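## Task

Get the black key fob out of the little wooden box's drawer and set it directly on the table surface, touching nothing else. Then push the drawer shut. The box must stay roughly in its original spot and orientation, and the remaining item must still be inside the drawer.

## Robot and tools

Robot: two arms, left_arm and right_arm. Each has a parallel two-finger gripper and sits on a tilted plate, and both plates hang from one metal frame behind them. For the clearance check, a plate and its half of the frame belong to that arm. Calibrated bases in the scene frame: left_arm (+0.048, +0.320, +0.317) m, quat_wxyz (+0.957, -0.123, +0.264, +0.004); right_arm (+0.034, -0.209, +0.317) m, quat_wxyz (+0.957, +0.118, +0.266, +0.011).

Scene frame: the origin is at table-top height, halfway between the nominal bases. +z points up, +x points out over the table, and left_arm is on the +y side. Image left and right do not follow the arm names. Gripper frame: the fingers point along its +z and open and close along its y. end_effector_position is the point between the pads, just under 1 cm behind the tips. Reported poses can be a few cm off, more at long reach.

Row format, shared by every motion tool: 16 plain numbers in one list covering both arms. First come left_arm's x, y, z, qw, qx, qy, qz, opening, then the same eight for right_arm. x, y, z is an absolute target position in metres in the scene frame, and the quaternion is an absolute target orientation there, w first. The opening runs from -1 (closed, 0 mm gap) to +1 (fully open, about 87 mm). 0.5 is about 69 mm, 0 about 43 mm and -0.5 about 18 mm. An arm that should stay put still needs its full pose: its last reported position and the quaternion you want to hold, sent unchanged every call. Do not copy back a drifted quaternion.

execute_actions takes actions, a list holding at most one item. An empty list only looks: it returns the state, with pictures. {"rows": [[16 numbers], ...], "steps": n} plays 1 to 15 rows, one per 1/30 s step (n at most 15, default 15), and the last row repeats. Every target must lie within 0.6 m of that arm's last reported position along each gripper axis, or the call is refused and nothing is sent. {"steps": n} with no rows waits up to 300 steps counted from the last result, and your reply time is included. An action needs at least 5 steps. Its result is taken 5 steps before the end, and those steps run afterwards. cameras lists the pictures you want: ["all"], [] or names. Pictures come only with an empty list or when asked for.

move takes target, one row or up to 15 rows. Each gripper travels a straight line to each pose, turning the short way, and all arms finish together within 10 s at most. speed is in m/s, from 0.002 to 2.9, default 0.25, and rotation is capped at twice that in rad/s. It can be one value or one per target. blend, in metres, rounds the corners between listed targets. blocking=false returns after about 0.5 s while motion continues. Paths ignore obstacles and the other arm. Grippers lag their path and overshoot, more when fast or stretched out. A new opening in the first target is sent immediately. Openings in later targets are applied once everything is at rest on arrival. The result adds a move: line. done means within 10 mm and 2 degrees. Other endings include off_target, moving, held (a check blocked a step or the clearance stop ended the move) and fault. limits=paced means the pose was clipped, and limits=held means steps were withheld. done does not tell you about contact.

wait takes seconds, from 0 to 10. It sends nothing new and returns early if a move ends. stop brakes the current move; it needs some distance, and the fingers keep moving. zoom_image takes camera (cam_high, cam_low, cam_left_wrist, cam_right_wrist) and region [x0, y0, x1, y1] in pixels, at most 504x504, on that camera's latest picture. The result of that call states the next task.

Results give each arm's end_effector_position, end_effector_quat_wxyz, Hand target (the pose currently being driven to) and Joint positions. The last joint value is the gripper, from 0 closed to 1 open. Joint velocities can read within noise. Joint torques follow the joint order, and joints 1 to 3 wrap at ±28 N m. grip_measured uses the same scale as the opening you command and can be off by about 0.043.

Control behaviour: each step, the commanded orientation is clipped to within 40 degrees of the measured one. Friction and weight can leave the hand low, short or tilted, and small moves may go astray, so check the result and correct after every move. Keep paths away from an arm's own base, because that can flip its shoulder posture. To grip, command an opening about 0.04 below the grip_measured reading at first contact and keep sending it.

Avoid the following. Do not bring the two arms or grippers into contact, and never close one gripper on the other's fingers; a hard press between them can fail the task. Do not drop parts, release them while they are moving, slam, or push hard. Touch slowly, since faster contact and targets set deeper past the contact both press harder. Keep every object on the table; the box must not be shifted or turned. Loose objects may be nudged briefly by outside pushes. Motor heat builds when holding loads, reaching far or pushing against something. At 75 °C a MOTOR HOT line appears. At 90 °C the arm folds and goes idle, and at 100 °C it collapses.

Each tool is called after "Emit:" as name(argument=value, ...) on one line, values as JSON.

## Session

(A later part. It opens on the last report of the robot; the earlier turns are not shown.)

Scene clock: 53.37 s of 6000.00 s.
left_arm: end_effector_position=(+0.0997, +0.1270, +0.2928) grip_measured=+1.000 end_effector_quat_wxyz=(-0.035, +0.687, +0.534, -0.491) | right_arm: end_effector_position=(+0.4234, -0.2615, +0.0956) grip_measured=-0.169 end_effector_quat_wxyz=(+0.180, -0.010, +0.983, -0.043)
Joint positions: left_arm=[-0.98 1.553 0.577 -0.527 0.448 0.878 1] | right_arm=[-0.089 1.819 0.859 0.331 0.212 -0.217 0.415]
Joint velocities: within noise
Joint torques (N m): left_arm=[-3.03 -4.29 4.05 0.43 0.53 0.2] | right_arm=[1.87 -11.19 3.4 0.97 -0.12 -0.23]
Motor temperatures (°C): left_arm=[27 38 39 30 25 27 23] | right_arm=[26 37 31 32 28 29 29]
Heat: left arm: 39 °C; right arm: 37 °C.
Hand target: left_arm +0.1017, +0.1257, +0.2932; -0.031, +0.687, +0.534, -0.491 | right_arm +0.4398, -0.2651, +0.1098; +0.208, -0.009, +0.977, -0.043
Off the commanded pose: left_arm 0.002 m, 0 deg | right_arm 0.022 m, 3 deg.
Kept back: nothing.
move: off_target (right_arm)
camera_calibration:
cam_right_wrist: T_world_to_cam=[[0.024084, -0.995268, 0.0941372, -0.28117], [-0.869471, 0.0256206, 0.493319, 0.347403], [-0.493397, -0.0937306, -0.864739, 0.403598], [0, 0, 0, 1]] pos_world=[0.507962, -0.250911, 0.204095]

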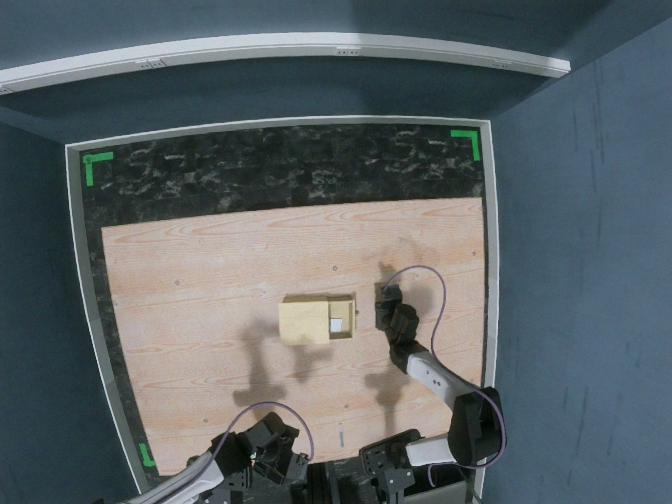

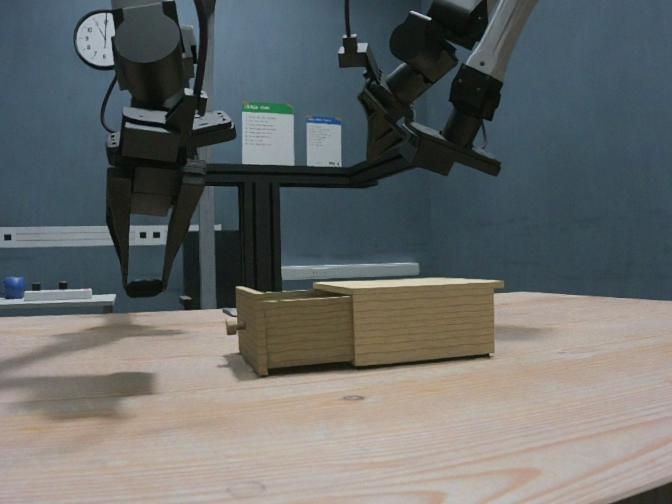

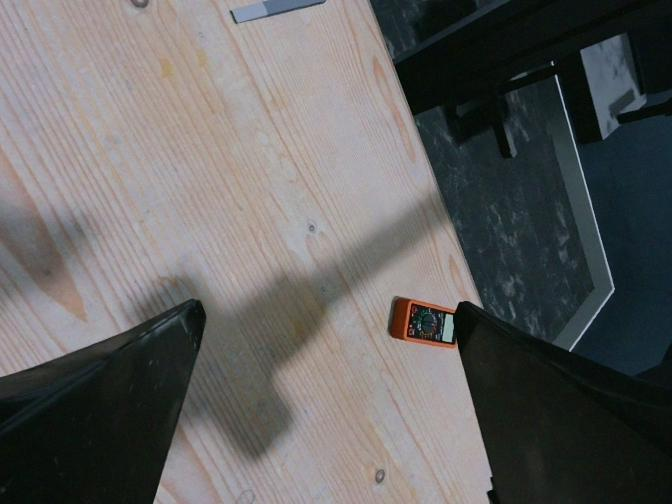

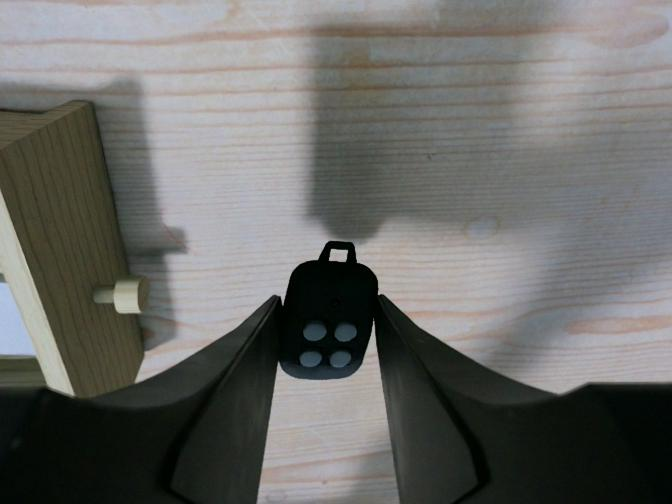

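Emit:
move(target=[0.1017, 0.1257, 0.2933, -0.031, 0.687, 0.534, -0.491, 1.0, 0.44, -0.265, 0.034, 0.2077, -0.0091, 0.9772, -0.0427, -0.3], speed=0.12, cameras=["cam_right_wrist", "cam_low"])

Emit:
zoom_image(camera="cam_low", region=[60, 250, 260, 400])

Scene clock: 55.07 s of 6000.00 s.
left_arm: end_effector_position=(+0.0997, +0.1270, +0.2928) grip_measured=+1.000 end_effector_quat_wxyz=(-0.035, +0.687, +0.534, -0.491) | right_arm: end_effector_position=(+0.4341, -0.2618, +0.0375) grip_measured=-0.169 end_effector_quat_wxyz=(+0.197, -0.009, +0.979, -0.042)
Joint positions: left_arm=[-0.98 1.553 0.577 -0.527 0.448 0.878 1] | right_arm=[-0.12 2.061 0.955 0.516 0.178 -0.239 0.415]
Joint velocities: within noise
Joint torques (N m): left_arm=[-3.06 -4.37 4.1 0.44 0.54 0.2] | right_arm=[1.18 -6.86 3.51 1.14 -0.13 -0.2]
Motor temperatures (°C): left_arm=[27 38 39 30 25 27 23] | right_arm=[26 37 31 32 28 29 29]
Heat: left arm: 39 °C; right arm: 37 °C.
Hand target: left_arm +0.1017, +0.1257, +0.2932; -0.031, +0.687, +0.534, -0.491 | right_arm +0.4397, -0.2650, +0.0342; +0.207, -0.009, +0.977, -0.043
Off the commanded pose: left_arm 0.002 m, 0 deg | right_arm 0.008 m, 1 deg.
Kept back: nothing.
move: done
camera_calibration:
cam_right_wrist: T_world_to_cam=[[0.0213426, -0.995487, 0.0924647, -0.275129], [-0.886545, 0.0239076, 0.462024, 0.393461], [-0.46215, -0.0918349, -0.882034, 0.346161], [0, 0, 0, 1]] pos_world=[0.514671, -0.251505, 0.148977]
Images, in order (width x height): cam_low 672x504, cam_right_wrist 672x504.

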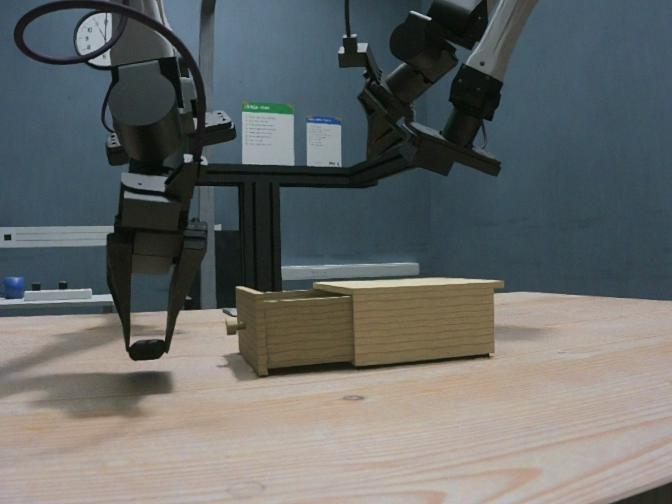

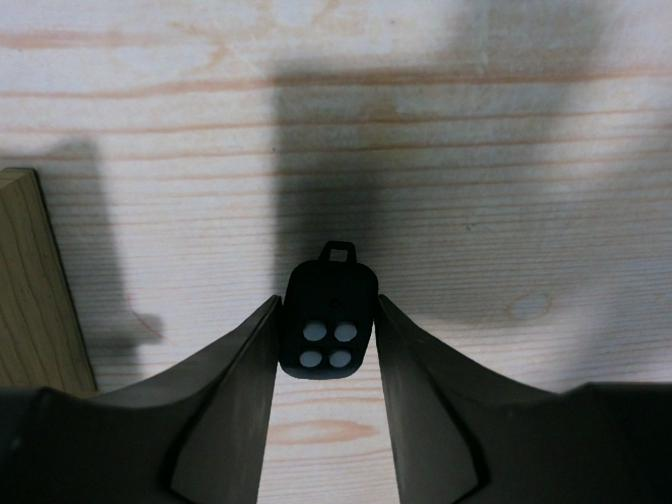

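Scaled by 2.520 from the camera's 672x504 image, which has a finer 960x720 frame.

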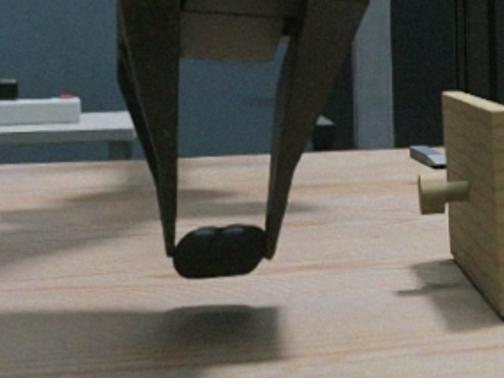

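Emit:
move(target=[0.1017, 0.1257, 0.2933, -0.031, 0.687, 0.534, -0.491, 1.0, 0.44, -0.265, 0.021, 0.2077, -0.0091, 0.9772, -0.0427, -0.3], speed=0.06, cameras=["cam_low"])

Emit:
zoom_image(camera="cam_low", region=[60, 280, 260, 430])

Scene clock: 56.17 s of 6000.00 s.
left_arm: end_effector_position=(+0.0997, +0.1270, +0.2928) grip_measured=+1.000 end_effector_quat_wxyz=(-0.035, +0.687, +0.534, -0.491) | right_arm: end_effector_position=(+0.4334, -0.2615, +0.0246) grip_measured=-0.169 end_effector_quat_wxyz=(+0.196, -0.009, +0.980, -0.042)
Joint positions: left_arm=[-0.98 1.553 0.577 -0.527 0.448 0.878 1] | right_arm=[-0.125 2.112 0.98 0.539 0.173 -0.241 0.415]
Joint velocities: within noise
Joint torques (N m): left_arm=[-3.07 -4.31 4.07 0.44 0.53 0.21] | right_arm=[1.31 -6.91 3.38 1.11 -0.11 -0.2]
Motor temperatures (°C): left_arm=[27 38 39 30 25 27 23] | right_arm=[26 37 31 32 28 29 29]
Heat: left arm: 39 °C; right arm: 37 °C.
Hand target: left_arm +0.1017, +0.1257, +0.2932; -0.031, +0.687, +0.534, -0.491 | right_arm +0.4397, -0.2650, +0.0213; +0.207, -0.009, +0.977, -0.043
Off the commanded pose: left_arm 0.002 m, 0 deg | right_arm 0.008 m, 1 deg.
Kept back: nothing.
move: done
Images, in order (width x height): cam_low 672x504.

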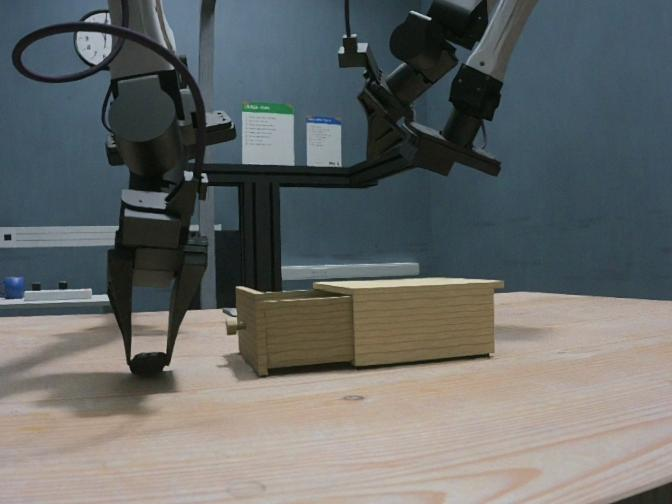

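Scaled by 2.520 from the camera's 672x504 image, which has a finer 960x720 frame.

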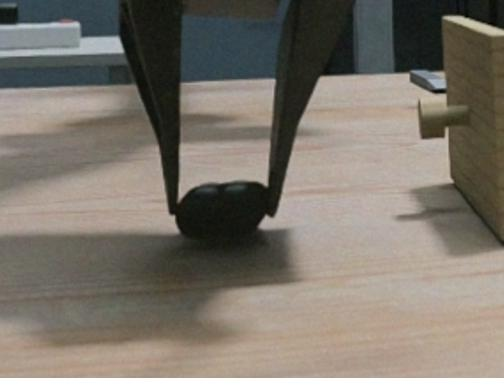

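Emit:
move(target=[0.1017, 0.1257, 0.2933, -0.031, 0.687, 0.534, -0.491, 1.0, 0.44, -0.265, 0.016, 0.2077, -0.0091, 0.9772, -0.0427, -0.3], speed=0.04, cameras=["cam_low"])

Emit:
zoom_image(camera="cam_low", region=[60, 280, 260, 430])

Scene clock: 57.10 s of 6000.00 s.
left_arm: end_effector_position=(+0.0997, +0.1270, +0.2928) grip_measured=+1.000 end_effector_quat_wxyz=(-0.035, +0.687, +0.534, -0.491) | right_arm: end_effector_position=(+0.4346, -0.2607, +0.0204) grip_measured=-0.169 end_effector_quat_wxyz=(+0.198, -0.010, +0.979, -0.041)
Joint positions: left_arm=[-0.98 1.553 0.577 -0.527 0.448 0.878 1] | right_arm=[-0.125 2.129 0.991 0.548 0.171 -0.243 0.415]
Joint velocities: within noise
Joint torques (N m): left_arm=[-3.03 -4.3 4.03 0.43 0.54 0.21] | right_arm=[1.09 -6.76 3.47 1.17 -0.11 -0.24]
Motor temperatures (°C): left_arm=[27 38 39 30 25 27 23] | right_arm=[26 37 31 32 28 29 29]
Heat: left arm: 39 °C; right arm: 37 °C.
Hand target: left_arm +0.1017, +0.1257, +0.2932; -0.031, +0.687, +0.534, -0.491 | right_arm +0.4398, -0.2650, +0.0163; +0.208, -0.009, +0.977, -0.043
Off the commanded pose: left_arm 0.002 m, 0 deg | right_arm 0.008 m, 1 deg.
Kept back: nothing.
move: done
Images, in order (width x height): cam_low 672x504.

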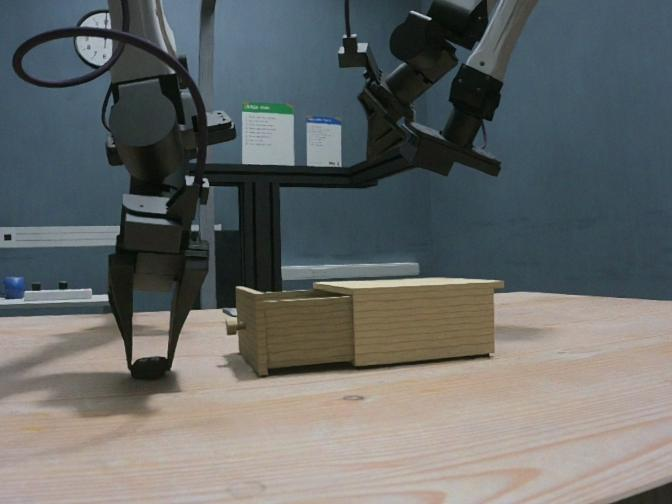

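Scaled by 2.520 from the camera's 672x504 image, which has a finer 960x720 frame.

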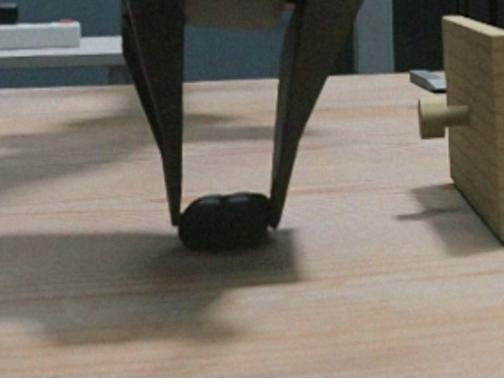

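Emit:
move(target=[0.1017, 0.1257, 0.2933, -0.031, 0.687, 0.534, -0.491, 1.0, 0.44, -0.265, 0.011, 0.2077, -0.0091, 0.9772, -0.0427, -0.3], speed=0.04, cameras=["cam_low"])

Emit:
zoom_image(camera="cam_low", region=[60, 280, 260, 430])

Scene clock: 58.23 s of 6000.00 s.
left_arm: end_effector_position=(+0.0997, +0.1270, +0.2928) grip_measured=+1.000 end_effector_quat_wxyz=(-0.035, +0.687, +0.534, -0.491) | right_arm: end_effector_position=(+0.4343, -0.2606, +0.0198) grip_measured=-0.169 end_effector_quat_wxyz=(+0.198, -0.011, +0.979, -0.041)
Joint positions: left_arm=[-0.98 1.553 0.577 -0.527 0.448 0.878 1] | right_arm=[-0.125 2.132 0.991 0.551 0.171 -0.244 0.415]
Joint velocities: within noise
Joint torques (N m): left_arm=[-3.04 -4.36 4.07 0.43 0.53 0.21] | right_arm=[0.94 -5.65 4.34 1.27 -0.17 -0.22]
Motor temperatures (°C): left_arm=[27 38 39 30 25 27 23] | right_arm=[26 37 31 32 28 29 29]
Heat: left arm: 39 °C; right arm: 37 °C.
Hand target: left_arm +0.1017, +0.1257, +0.2932; -0.031, +0.687, +0.534, -0.491 | right_arm +0.4396, -0.2650, +0.0116; +0.207, -0.009, +0.977, -0.043
Off the commanded pose: left_arm 0.002 m, 0 deg | right_arm 0.011 m, 1 deg.
Kept back: nothing.
move: off_target (right_arm)
Images, in order (width x height): cam_low 672x504.

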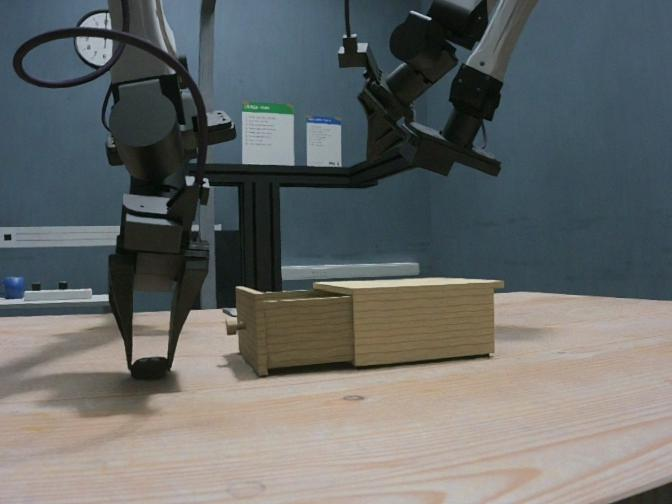

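Scaled by 2.520 from the camera's 672x504 image, which has a finer 960x720 frame.

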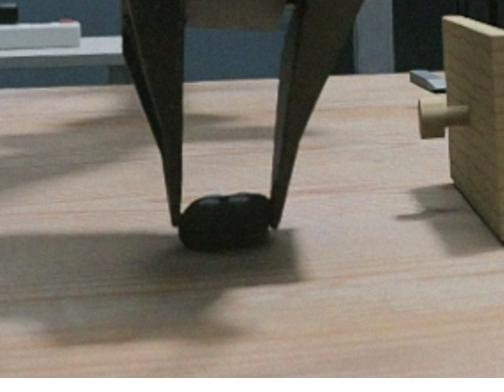

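Emit:
execute_actions(actions=[{"rows": [[0.1017,0.1257,0.2933,-0.031,0.687,0.534,-0.491,1.0,0.44,-0.265,0.0145,0.2077,-0.0091,0.9772,-0.0427,-0.30],[0.1017,0.1257,0.2933,-0.031,0.687,0.534,-0.491,1.0,0.44,-0.265,0.0165,0.2077,-0.0091,0.9772,-0.0427,-0.30],[0.1017,0.1257,0.2933,-0.031,0.687,0.534,-0.491,1.0,0.44,-0.265,0.0165,0.2077,-0.0091,0.9772,-0.0427,-0.26],[0.1017,0.1257,0.2933,-0.031,0.687,0.534,-0.491,1.0,0.44,-0.265,0.0165,0.2077,-0.0091,0.9772,-0.0427,-0.23],[0.1017,0.1257,0.2933,-0.031,0.687,0.534,-0.491,1.0,0.44,-0.265,0.0165,0.2077,-0.0091,0.9772,-0.0427,-0.20],[0.1017,0.1257,0.2933,-0.031,0.687,0.534,-0.491,1.0,0.44,-0.265,0.0165,0.2077,-0.0091,0.9772,-0.0427,-0.18],[0.1017,0.1257,0.2933,-0.031,0.687,0.534,-0.491,1.0,0.44,-0.265,0.0165,0.2077,-0.0091,0.9772,-0.0427,-0.16],[0.1017,0.1257,0.2933,-0.031,0.687,0.534,-0.491,1.0,0.44,-0.265,0.0165,0.2077,-0.0091,0.9772,-0.0427,-0.14],[0.1017,0.1257,0.2933,-0.031,0.687,0.534,-0.491,1.0,0.44,-0.265,0.0165,0.2077,-0.0091,0.9772,-0.0427,-0.12],[0.1017,0.1257,0.2933,-0.031,0.687,0.534,-0.491,1.0,0.44,-0.265,0.0165,0.2077,-0.0091,0.9772,-0.0427,-0.10],[0.1017,0.1257,0.2933,-0.031,0.687,0.534,-0.491,1.0,0.44,-0.265,0.0165,0.2077,-0.0091,0.9772,-0.0427,-0.07],[0.1017,0.1257,0.2933,-0.031,0.687,0.534,-0.491,1.0,0.44,-0.265,0.0165,0.2077,-0.0091,0.9772,-0.0427,-0.04],[0.1017,0.1257,0.2933,-0.031,0.687,0.534,-0.491,1.0,0.44,-0.265,0.0165,0.2077,-0.0091,0.9772,-0.0427,0.0],[0.1017,0.1257,0.2933,-0.031,0.687,0.534,-0.491,1.0,0.44,-0.265,0.0165,0.2077,-0.0091,0.9772,-0.0427,0.04],[0.1017,0.1257,0.2933,-0.031,0.687,0.534,-0.491,1.0,0.44,-0.265,0.0165,0.2077,-0.0091,0.9772,-0.0427,0.08]], "steps": 15}])

Emit:
wait(seconds=0.3, cameras=["cam_low", "cam_right_wrist"])

Scene clock: 59.20 s of 6000.00 s.
left_arm: end_effector_position=(+0.0997, +0.1270, +0.2928) grip_measured=+1.000 end_effector_quat_wxyz=(-0.035, +0.687, +0.534, -0.491) | right_arm: end_effector_position=(+0.4345, -0.2606, +0.0198) grip_measured=-0.110 end_effector_quat_wxyz=(+0.198, -0.011, +0.979, -0.041)
Joint positions: left_arm=[-0.98 1.553 0.577 -0.527 0.448 0.878 1] | right_arm=[-0.125 2.132 0.991 0.551 0.171 -0.244 0.445]
Joint velocities: left_arm=[within noise] | right_arm=[0.032 -0.012 0.012 -0.037 0.007 -0.066 0.203]
Joint torques (N m): left_arm=[-3.04 -4.37 4.04 0.43 0.53 0.2] | right_arm=[1.2 -7.12 3.33 1.14 -0.14 -0.19]
Motor temperatures (°C): left_arm=[27 38 39 30 25 27 23] | right_arm=[26 37 31 32 28 29 29]
Heat: left arm: 39 °C; right arm: 37 °C.
Steps of this call (1-19: nothing new was sent; 20-29: this action's first 10). Readings (end_effector_position of left_arm | right_arm):
20: (+0.0997, +0.1270, +0.2928) | (+0.4344, -0.2606, +0.0198)
21: (+0.0997, +0.1270, +0.2928) | (+0.4344, -0.2606, +0.0198)
23: (+0.0997, +0.1270, +0.2928) | (+0.4344, -0.2606, +0.0198)
27: (+0.0997, +0.1270, +0.2928) | (+0.4344, -0.2606, +0.0198)
29: the state above

Scene clock: 59.67 s of 6000.00 s.
left_arm: end_effector_position=(+0.0997, +0.1270, +0.2928) grip_measured=+1.000 end_effector_quat_wxyz=(-0.035, +0.687, +0.534, -0.491) | right_arm: end_effector_position=(+0.4348, -0.2606, +0.0199) grip_measured=+0.080 end_effector_quat_wxyz=(+0.198, -0.011, +0.979, -0.041)
Joint positions: left_arm=[-0.98 1.553 0.577 -0.527 0.448 0.878 1] | right_arm=[-0.125 2.132 0.991 0.553 0.171 -0.244 0.54]
Joint velocities: within noise
Joint torques (N m): left_arm=[-3 -4.33 4.1 0.44 0.53 0.2] | right_arm=[1.2 -7.21 3.34 1.09 -0.11 -0.18]
Motor temperatures (°C): left_arm=[27 38 39 30 25 27 23] | right_arm=[26 37 31 32 28 29 29]
Heat: left arm: 39 °C; right arm: 37 °C.
Hand target: left_arm +0.1017, +0.1257, +0.2932; -0.031, +0.687, +0.534, -0.491 | right_arm +0.4399, -0.2650, +0.0167; +0.208, -0.009, +0.977, -0.043
Off the commanded pose: left_arm 0.002 m, 0 deg | right_arm 0.008 m, 1 deg.
Steps of this call (1-5: your previous action's last 5; 6-14: nothing new was sent). Readings (end_effector_position of left_arm | right_arm):
1: (+0.0997, +0.1270, +0.2928) | (+0.4345, -0.2606, +0.0198)
2: (+0.0997, +0.1270, +0.2928) | (+0.4346, -0.2606, +0.0198)
4: (+0.0997, +0.1270, +0.2928) | (+0.4348, -0.2606, +0.0199)
8: (+0.0997, +0.1270, +0.2928) | (+0.4348, -0.2606, +0.0199)
14: the state above
camera_calibration:
cam_right_wrist: T_world_to_cam=[[0.0243029, -0.995493, 0.0916677, -0.273555], [-0.887516, 0.0207198, 0.46031, 0.401801], [-0.460135, -0.0925434, -0.883013, 0.329948], [0, 0, 0, 1]] pos_world=[0.515073, -0.250113, 0.131472]
Images, in order (width x height): cam_low 672x504, cam_right_wrist 672x504.

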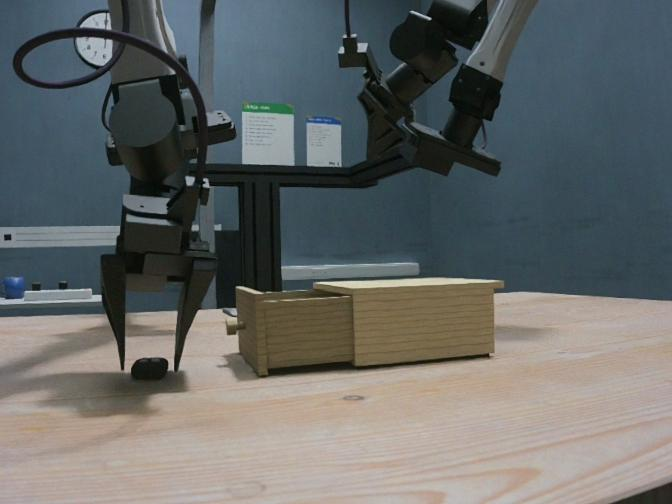

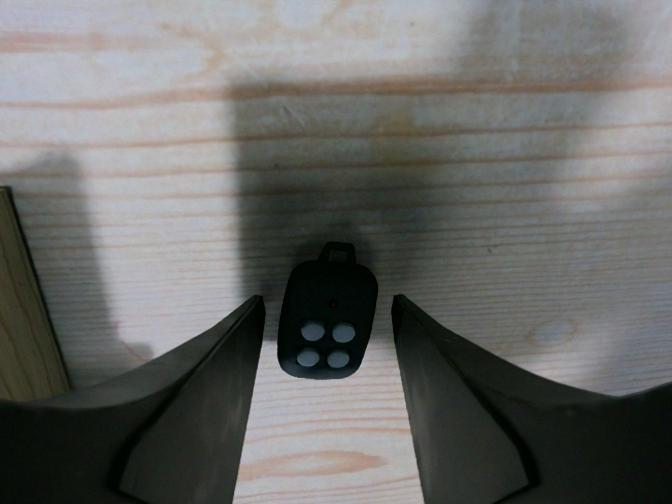

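Emit:
move(target=[0.1017, 0.1257, 0.2933, -0.031, 0.687, 0.534, -0.491, 1.0, 0.436, -0.262, 0.085, 0.2077, -0.0091, 0.9772, -0.0427, 0.08], speed=0.15, cameras=["cam_low", "cam_right_wrist"])

Scene clock: 62.33 s of 6000.00 s.
left_arm: end_effector_position=(+0.0997, +0.1270, +0.2928) grip_measured=+1.000 end_effector_quat_wxyz=(-0.035, +0.687, +0.534, -0.491) | right_arm: end_effector_position=(+0.4275, -0.2619, +0.0735) grip_measured=+0.080 end_effector_quat_wxyz=(+0.194, -0.015, +0.980, -0.040)
Joint positions: left_arm=[-0.98 1.553 0.577 -0.527 0.448 0.878 1] | right_arm=[-0.107 1.909 0.874 0.436 0.183 -0.239 0.54]
Joint velocities: within noise
Joint torques (N m): left_arm=[-3.04 -4.34 4.07 0.43 0.53 0.2] | right_arm=[2.88 -10.69 2.29 0.87 0.05 -0.02]
Motor temperatures (°C): left_arm=[27 38 39 30 25 27 23] | right_arm=[26 37 31 32 28 29 29]
Heat: left arm: 39 °C; right arm: 37 °C.
Hand target: left_arm +0.1017, +0.1257, +0.2932; -0.031, +0.687, +0.534, -0.491 | right_arm +0.4359, -0.2621, +0.0846; +0.208, -0.009, +0.977, -0.043
Off the commanded pose: left_arm 0.002 m, 0 deg | right_arm 0.014 m, 2 deg.
Kept back: nothing.
move: off_target (right_arm)
camera_calibration:
cam_right_wrist: T_world_to_cam=[[0.0328981, -0.995443, 0.0895038, -0.28313], [-0.883409, 0.0129223, 0.468425, 0.366287], [-0.467447, -0.0944788, -0.878958, 0.376174], [0, 0, 0, 1]] pos_world=[0.508737, -0.251033, 0.184404]
Images, in order (width x height): cam_low 672x504, cam_right_wrist 672x504.

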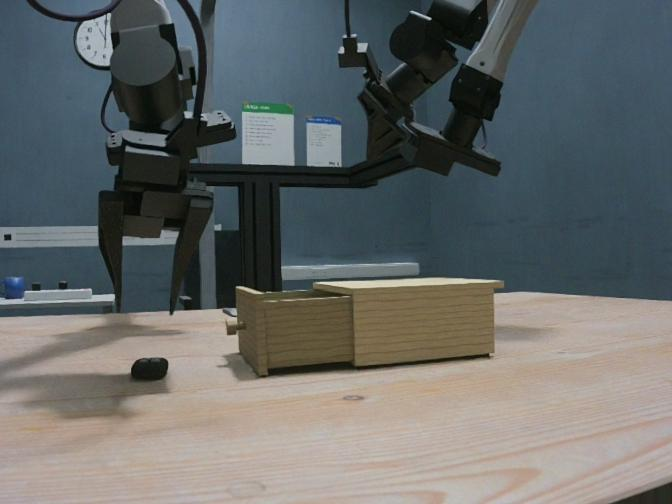

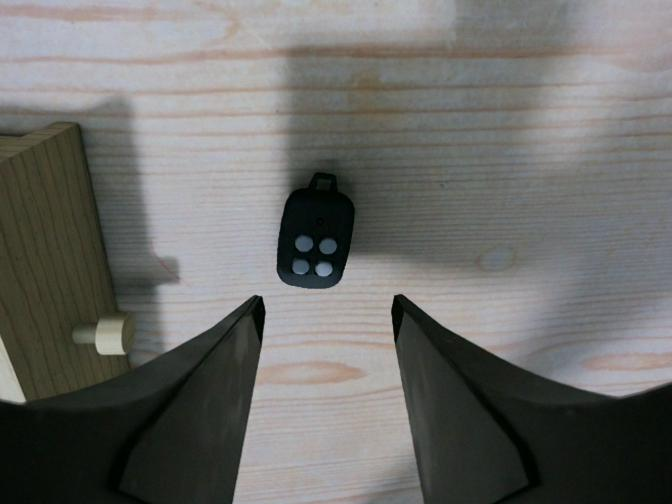

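Emit:
move(target=[[0.1017, 0.1257, 0.2933, -0.031, 0.687, 0.534, -0.491, 1.0, 0.41, -0.208, 0.075, 0.2074, 0.0145, 0.9757, 0.0682, -0.9], [0.1017, 0.1257, 0.2933, -0.031, 0.687, 0.534, -0.491, 1.0, 0.408, -0.205, 0.033, 0.2074, 0.0145, 0.9757, 0.0682, -0.9]], speed=0.2, blend=[0.015, 0], cameras=["cam_low", "cam_right_wrist", "cam_high"])

Emit:
zoom_image(camera="cam_low", region=[130, 230, 350, 400])

Scene clock: 64.33 s of 6000.00 s.
left_arm: end_effector_position=(+0.0997, +0.1270, +0.2928) grip_measured=+1.000 end_effector_quat_wxyz=(-0.035, +0.687, +0.534, -0.491) | right_arm: end_effector_position=(+0.4023, -0.2055, +0.0350) grip_measured=-0.900 end_effector_quat_wxyz=(+0.197, +0.009, +0.978, +0.065)
Joint positions: left_arm=[-0.98 1.553 0.577 -0.527 0.448 0.878 1] | right_arm=[-0.085 2.07 0.836 0.605 0.008 -0.136 0.05]
Joint velocities: within noise
Joint torques (N m): left_arm=[-3.07 -4.33 4.03 0.43 0.53 0.2] | right_arm=[1.98 -6.54 2.24 1.09 -0.24 -0.04]
Motor temperatures (°C): left_arm=[27 38 39 30 25 27 23] | right_arm=[26 38 31 32 28 29 29]
Heat: left arm: 39 °C; right arm: 38 °C.
Hand target: left_arm +0.1017, +0.1257, +0.2932; -0.031, +0.687, +0.534, -0.491 | right_arm +0.4078, -0.2051, +0.0331; +0.207, +0.014, +0.976, +0.068
Off the commanded pose: left_arm 0.002 m, 0 deg | right_arm 0.006 m, 1 deg.
Kept back: nothing.
move: done
camera_calibration:
cam_right_wrist: T_world_to_cam=[[0.0276697, -0.991906, -0.123926, -0.212377], [-0.886118, -0.081715, 0.456199, 0.343387], [-0.462633, 0.0971901, -0.881206, 0.373303], [0, 0, 0, 1]] pos_world=[0.48286, -0.21888, 0.145985]
Images, in order (width x height): cam_high 672x504, cam_low 672x504, cam_right_wrist 672x504.

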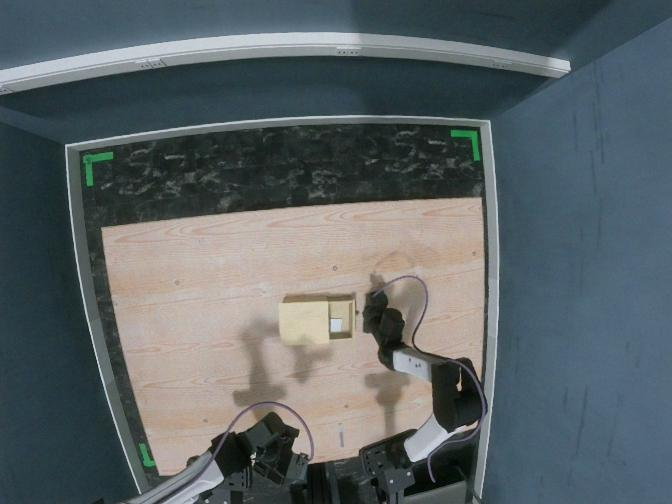

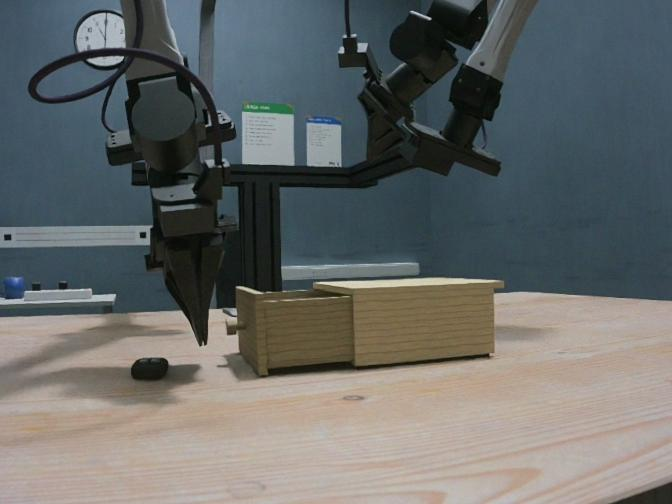

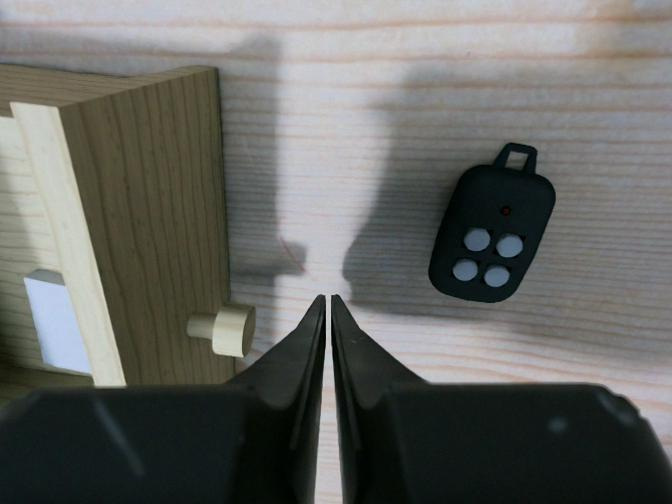

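Scaled by 2.291 from the camera's 672x504 image, which has a finer 960x720 frame.

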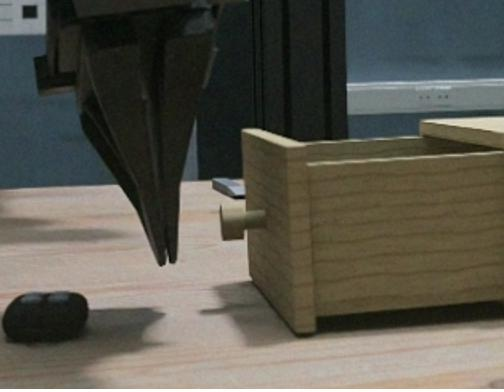

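Emit:
move(target=[[0.1017, 0.1257, 0.2933, -0.031, 0.687, 0.534, -0.491, 1.0, 0.408, -0.125, 0.034, 0.2074, 0.0145, 0.9757, 0.0682, -0.9], [0.1017, 0.1257, 0.2933, -0.031, 0.687, 0.534, -0.491, 1.0, 0.408, -0.100, 0.034, 0.2074, 0.0145, 0.9757, 0.0682, -0.9]], speed=[0.1, 0.05], cameras=["cam_low", "cam_right_wrist", "cam_high"])

Emit:
zoom_image(camera="cam_low", region=[210, 260, 530, 400])

Emit:
zoom_image(camera="cam_high", region=[260, 270, 400, 375])

Scene clock: 66.53 s of 6000.00 s.
left_arm: end_effector_position=(+0.0997, +0.1270, +0.2928) grip_measured=+1.000 end_effector_quat_wxyz=(-0.035, +0.687, +0.534, -0.491) | right_arm: end_effector_position=(+0.4054, -0.1222, +0.0346) grip_measured=-0.901 end_effector_quat_wxyz=(+0.203, +0.016, +0.978, +0.036)
Joint positions: left_arm=[-0.98 1.553 0.577 -0.527 0.448 0.878 1] | right_arm=[0.175 2.17 0.892 0.642 0.276 0.017 0.05]
Joint velocities: within noise
Joint torques (N m): left_arm=[-3.06 -4.31 4.07 0.43 0.53 0.21] | right_arm=[6.54 -6.27 3.15 0.99 -0.46 0.12]
Motor temperatures (°C): left_arm=[27 38 39 30 25 27 23] | right_arm=[26 38 31 32 28 29 29]
Heat: left arm: 39 °C; right arm: 38 °C.
Hand target: left_arm +0.1017, +0.1257, +0.2932; -0.031, +0.687, +0.534, -0.491 | right_arm +0.4073, -0.1005, +0.0350; +0.207, +0.014, +0.976, +0.068
Off the commanded pose: left_arm 0.002 m, 0 deg | right_arm 0.022 m, 4 deg.
Kept back: nothing.
move: off_target (right_arm)
camera_calibration:
cam_right_wrist: T_world_to_cam=[[0.00360266, -0.997543, -0.0699596, -0.122694], [-0.891656, -0.0348756, 0.451369, 0.361288], [-0.4527, 0.0607538, -0.889591, 0.358167], [0, 0, 0, 1]] pos_world=[0.484728, -0.131552, 0.146965]
Images, in order (width x height): cam_high 672x504, cam_low 672x504, cam_right_wrist 672x504.

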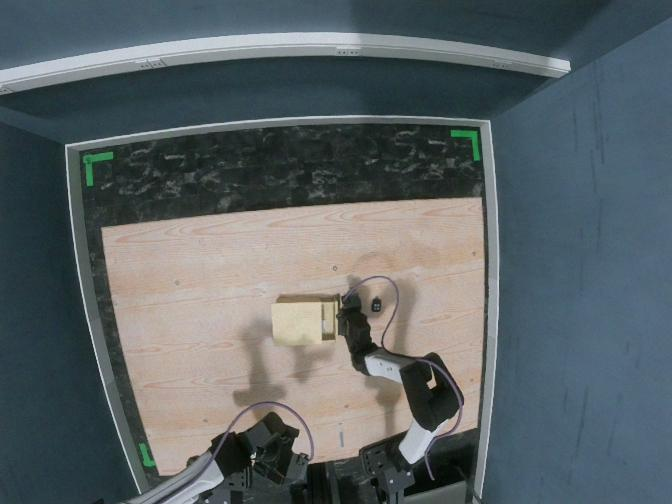

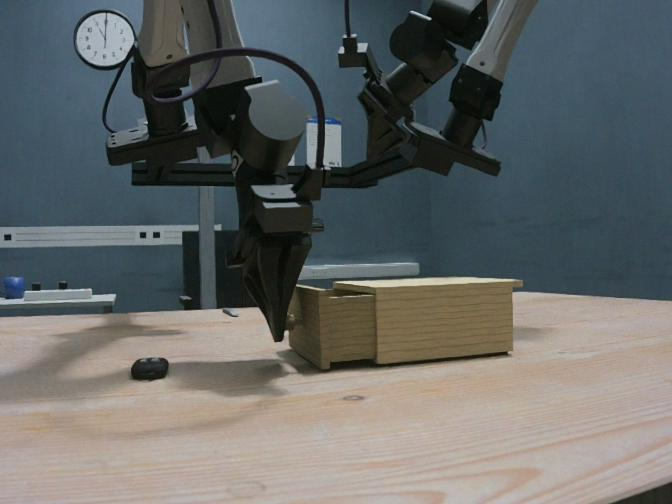

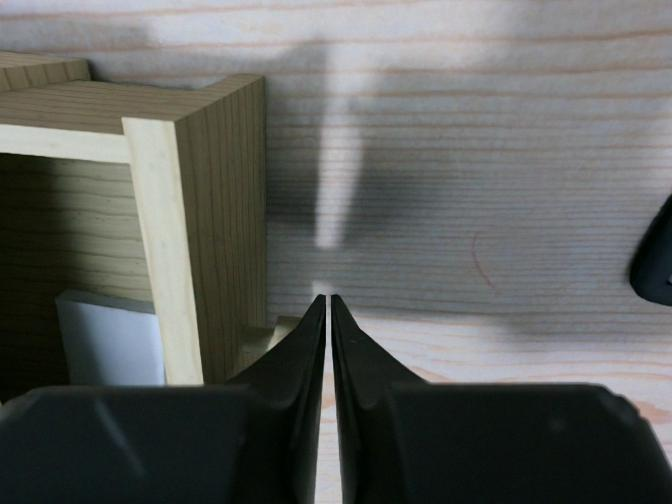

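Scaled by 1.575 from the camera's 672x504 image, which has a finer 960x720 frame.

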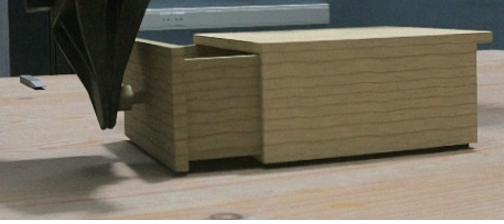

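Scaled by 3.600 from the camera's 672x504 image, which has a finer 960x720 frame.

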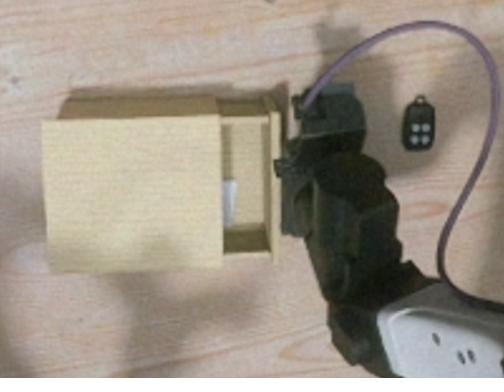

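Emit:
move(target=[[0.33, 0.22, 0.16, 0.2079, 0, 0.9781, 0, -0.9, 0.4073, -0.110, 0.0350, 0.2074, 0.0145, 0.9757, 0.0682, -0.9], [0.40, 0.175, 0.075, 0.2071, -0.0181, 0.9744, -0.0852, -0.9, 0.4073, -0.115, 0.0350, 0.2074, 0.0145, 0.9757, 0.0682, -0.9]], speed=0.45, blend=[0.03, 0])

Scene clock: 71.17 s of 6000.00 s.
left_arm: end_effector_position=(+0.3970, +0.1754, +0.0788) grip_measured=-0.900 end_effector_quat_wxyz=(+0.204, -0.018, +0.975, -0.081) | right_arm: end_effector_position=(+0.4055, -0.1224, +0.0336) grip_measured=-0.901 end_effector_quat_wxyz=(+0.202, +0.017, +0.978, +0.046)
Joint positions: left_arm=[-0.37 2.08 0.796 0.618 -0.331 -0.132 0.05] | right_arm=[0.163 2.17 0.892 0.642 0.248 0.017 0.05]
Joint velocities: within noise
Joint torques (N m): left_arm=[-3.22 -7.01 2.73 1.56 0.15 0.23] | right_arm=[3.77 -7.71 1.02 1.02 -0.53 -0.17]
Motor temperatures (°C): left_arm=[27 38 39 30 25 27 23] | right_arm=[26 37 31 32 28 29 29]
Heat: left arm: 39 °C; right arm: 37 °C.
Hand target: left_arm +0.4000, +0.1751, +0.0751; +0.207, -0.018, +0.974, -0.085 | right_arm +0.4073, -0.1151, +0.0352; +0.207, +0.014, +0.976, +0.068
Off the commanded pose: left_arm 0.005 m, 1 deg | right_arm 0.008 m, 3 deg.
Kept back: nothing.
move: off_target (right_arm)
camera_calibration:
cam_left_wrist: T_world_to_cam=[[0.00388497, -0.988199, 0.153126, 0.157723], [-0.906368, 0.0612126, 0.41803, 0.34077], [-0.42247, -0.140413, -0.895435, 0.403808], [0, 0, 0, 1]] pos_world=[0.478847, 0.191702, 0.19498]
cam_right_wrist: T_world_to_cam=[[0.00517319, -0.995981, -0.0894162, -0.122844], [-0.890881, -0.0452048, 0.451981, 0.360188], [-0.454206, 0.0773211, -0.887535, 0.359969], [0, 0, 0, 1]] pos_world=[0.485021, -0.133901, 0.145702]

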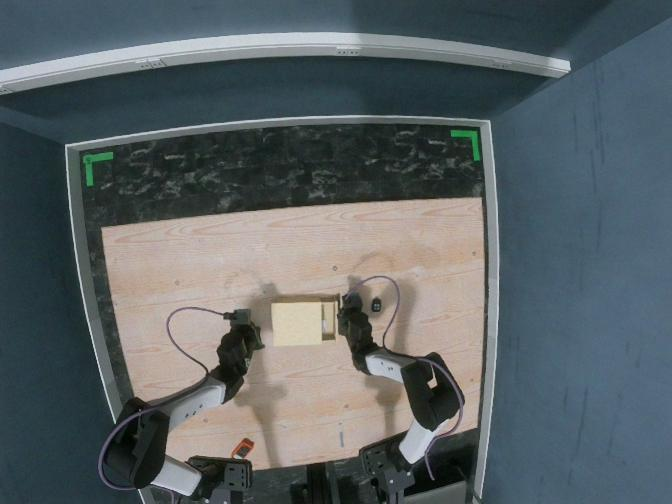

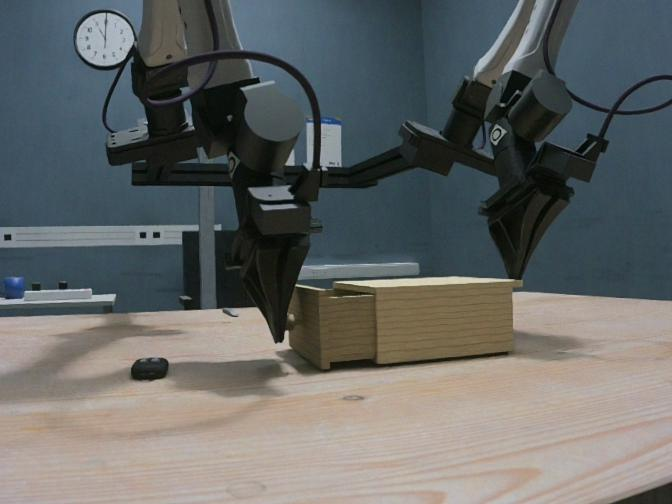

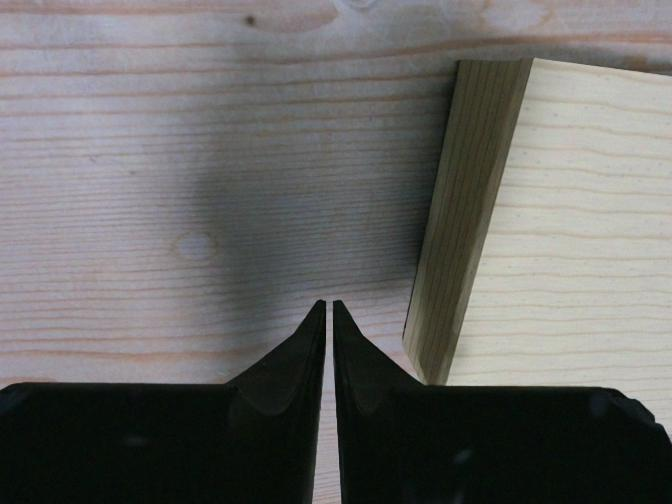

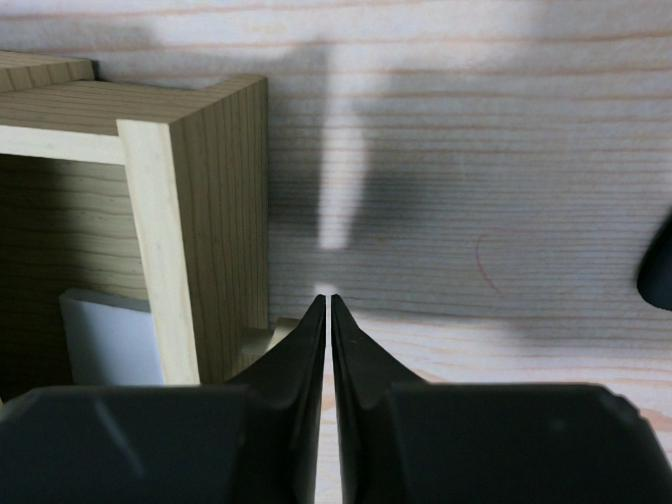

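Emit:
move(target=[[0.408, 0.155, 0.043, 0.2071, -0.0181, 0.9744, -0.0852, -0.9, 0.4073, -0.112, 0.0350, 0.2074, 0.0145, 0.9757, 0.0682, -0.9], [0.408, 0.112, 0.043, 0.2071, -0.0181, 0.9744, -0.0852, -0.9, 0.4073, -0.1005, 0.0350, 0.2074, 0.0145, 0.9757, 0.0682, -0.9]], speed=[0.12, 0.05])

Emit:
zoom_image(camera="cam_high", region=[230, 270, 400, 375])

Scene clock: 73.87 s of 6000.00 s.
left_arm: end_effector_position=(+0.4137, +0.1386, +0.0449) grip_measured=-0.901 end_effector_quat_wxyz=(+0.213, -0.020, +0.976, -0.048) | right_arm: end_effector_position=(+0.4055, -0.1223, +0.0342) grip_measured=-0.901 end_effector_quat_wxyz=(+0.202, +0.018, +0.978, +0.040)
Joint positions: left_arm=[-0.439 2.288 1.006 0.607 -0.452 -0.165 0.05] | right_arm=[0.17 2.17 0.892 0.642 0.264 0.02 0.05]
Joint velocities: within noise
Joint torques (N m): left_arm=[-7.58 -6.75 3.43 1.42 0.5 -0.2] | right_arm=[6.9 -6.52 2.52 1 -0.36 0.12]
Motor temperatures (°C): left_arm=[27 39 39 30 25 27 23] | right_arm=[26 37 31 32 28 29 29]
Heat: left arm: 39 °C; right arm: 37 °C.
Hand target: left_arm +0.4071, +0.1131, +0.0444; +0.207, -0.018, +0.975, -0.085 | right_arm +0.4068, -0.1010, +0.0357; +0.207, +0.014, +0.976, +0.068
Off the commanded pose: left_arm 0.027 m, 4 deg | right_arm 0.022 m, 3 deg.
Kept back: nothing.
move: off_target (left_arm, right_arm)
camera_calibration:
cam_left_wrist: T_world_to_cam=[[0.0204054, -0.995691, 0.0904571, 0.123476], [-0.913104, 0.0182913, 0.407317, 0.381606], [-0.407216, -0.0909082, -0.908796, 0.362786], [0, 0, 0, 1]] pos_world=[0.493659, 0.148944, 0.163094]
cam_right_wrist: T_world_to_cam=[[0.00117666, -0.996868, -0.0790704, -0.121498], [-0.891314, -0.0368948, 0.451882, 0.361173], [-0.453384, 0.0699449, -0.888566, 0.359227], [0, 0, 0, 1]] pos_world=[0.484929, -0.132918, 0.146383]

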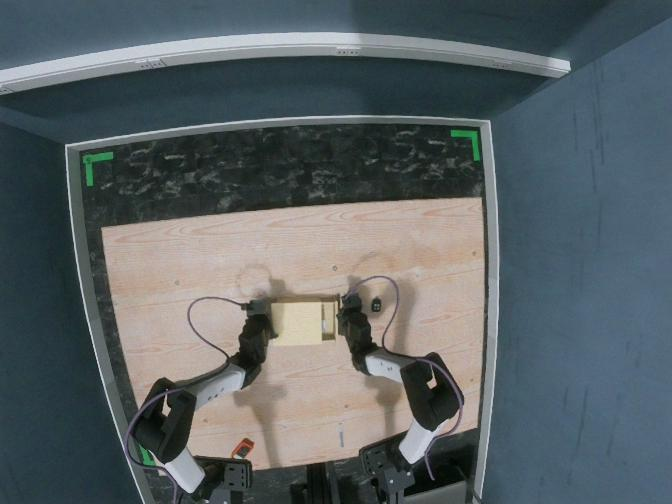

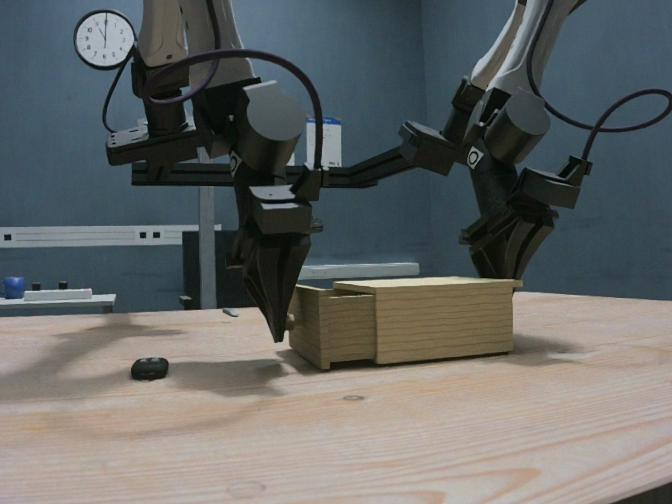

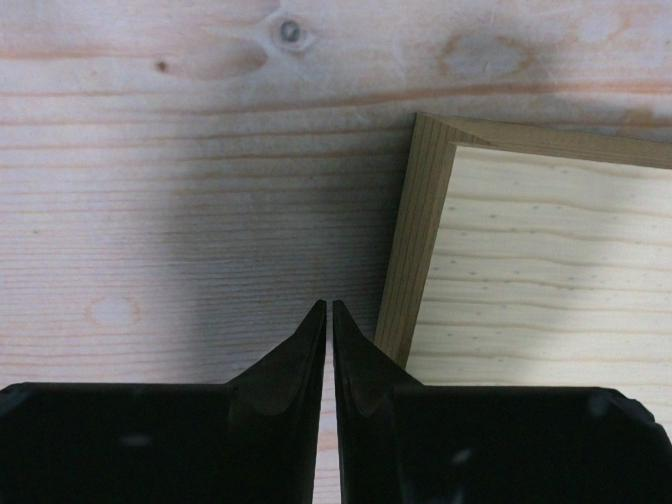

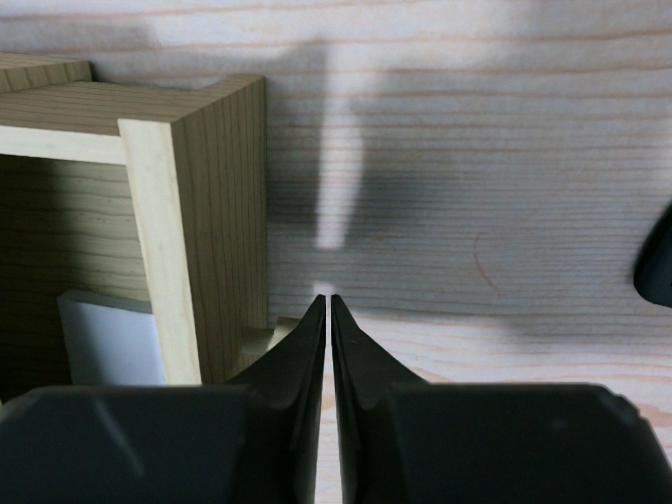

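Scaled by 2.965 from the camera's 672x504 image, which has a finer 960x720 frame.

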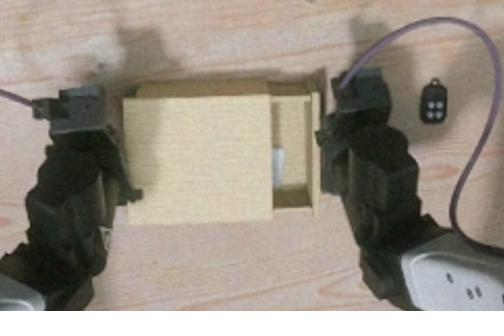

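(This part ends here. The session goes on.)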